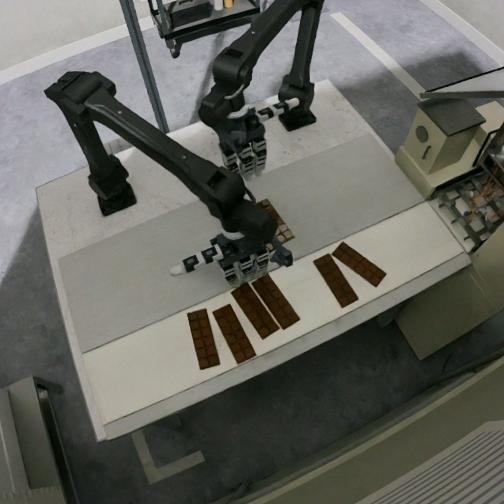

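Scaled by 2.400 from the camera's 504x504 image, which has a finer 720x720 frame.

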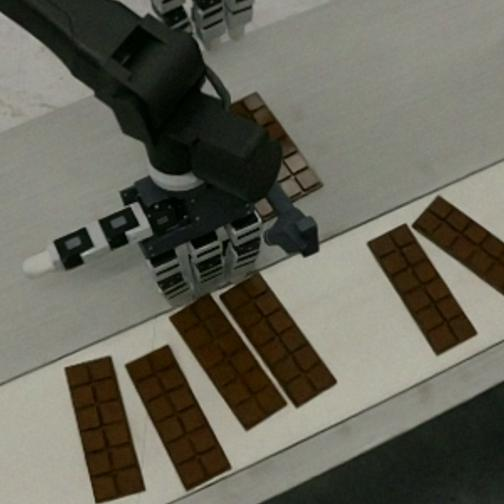

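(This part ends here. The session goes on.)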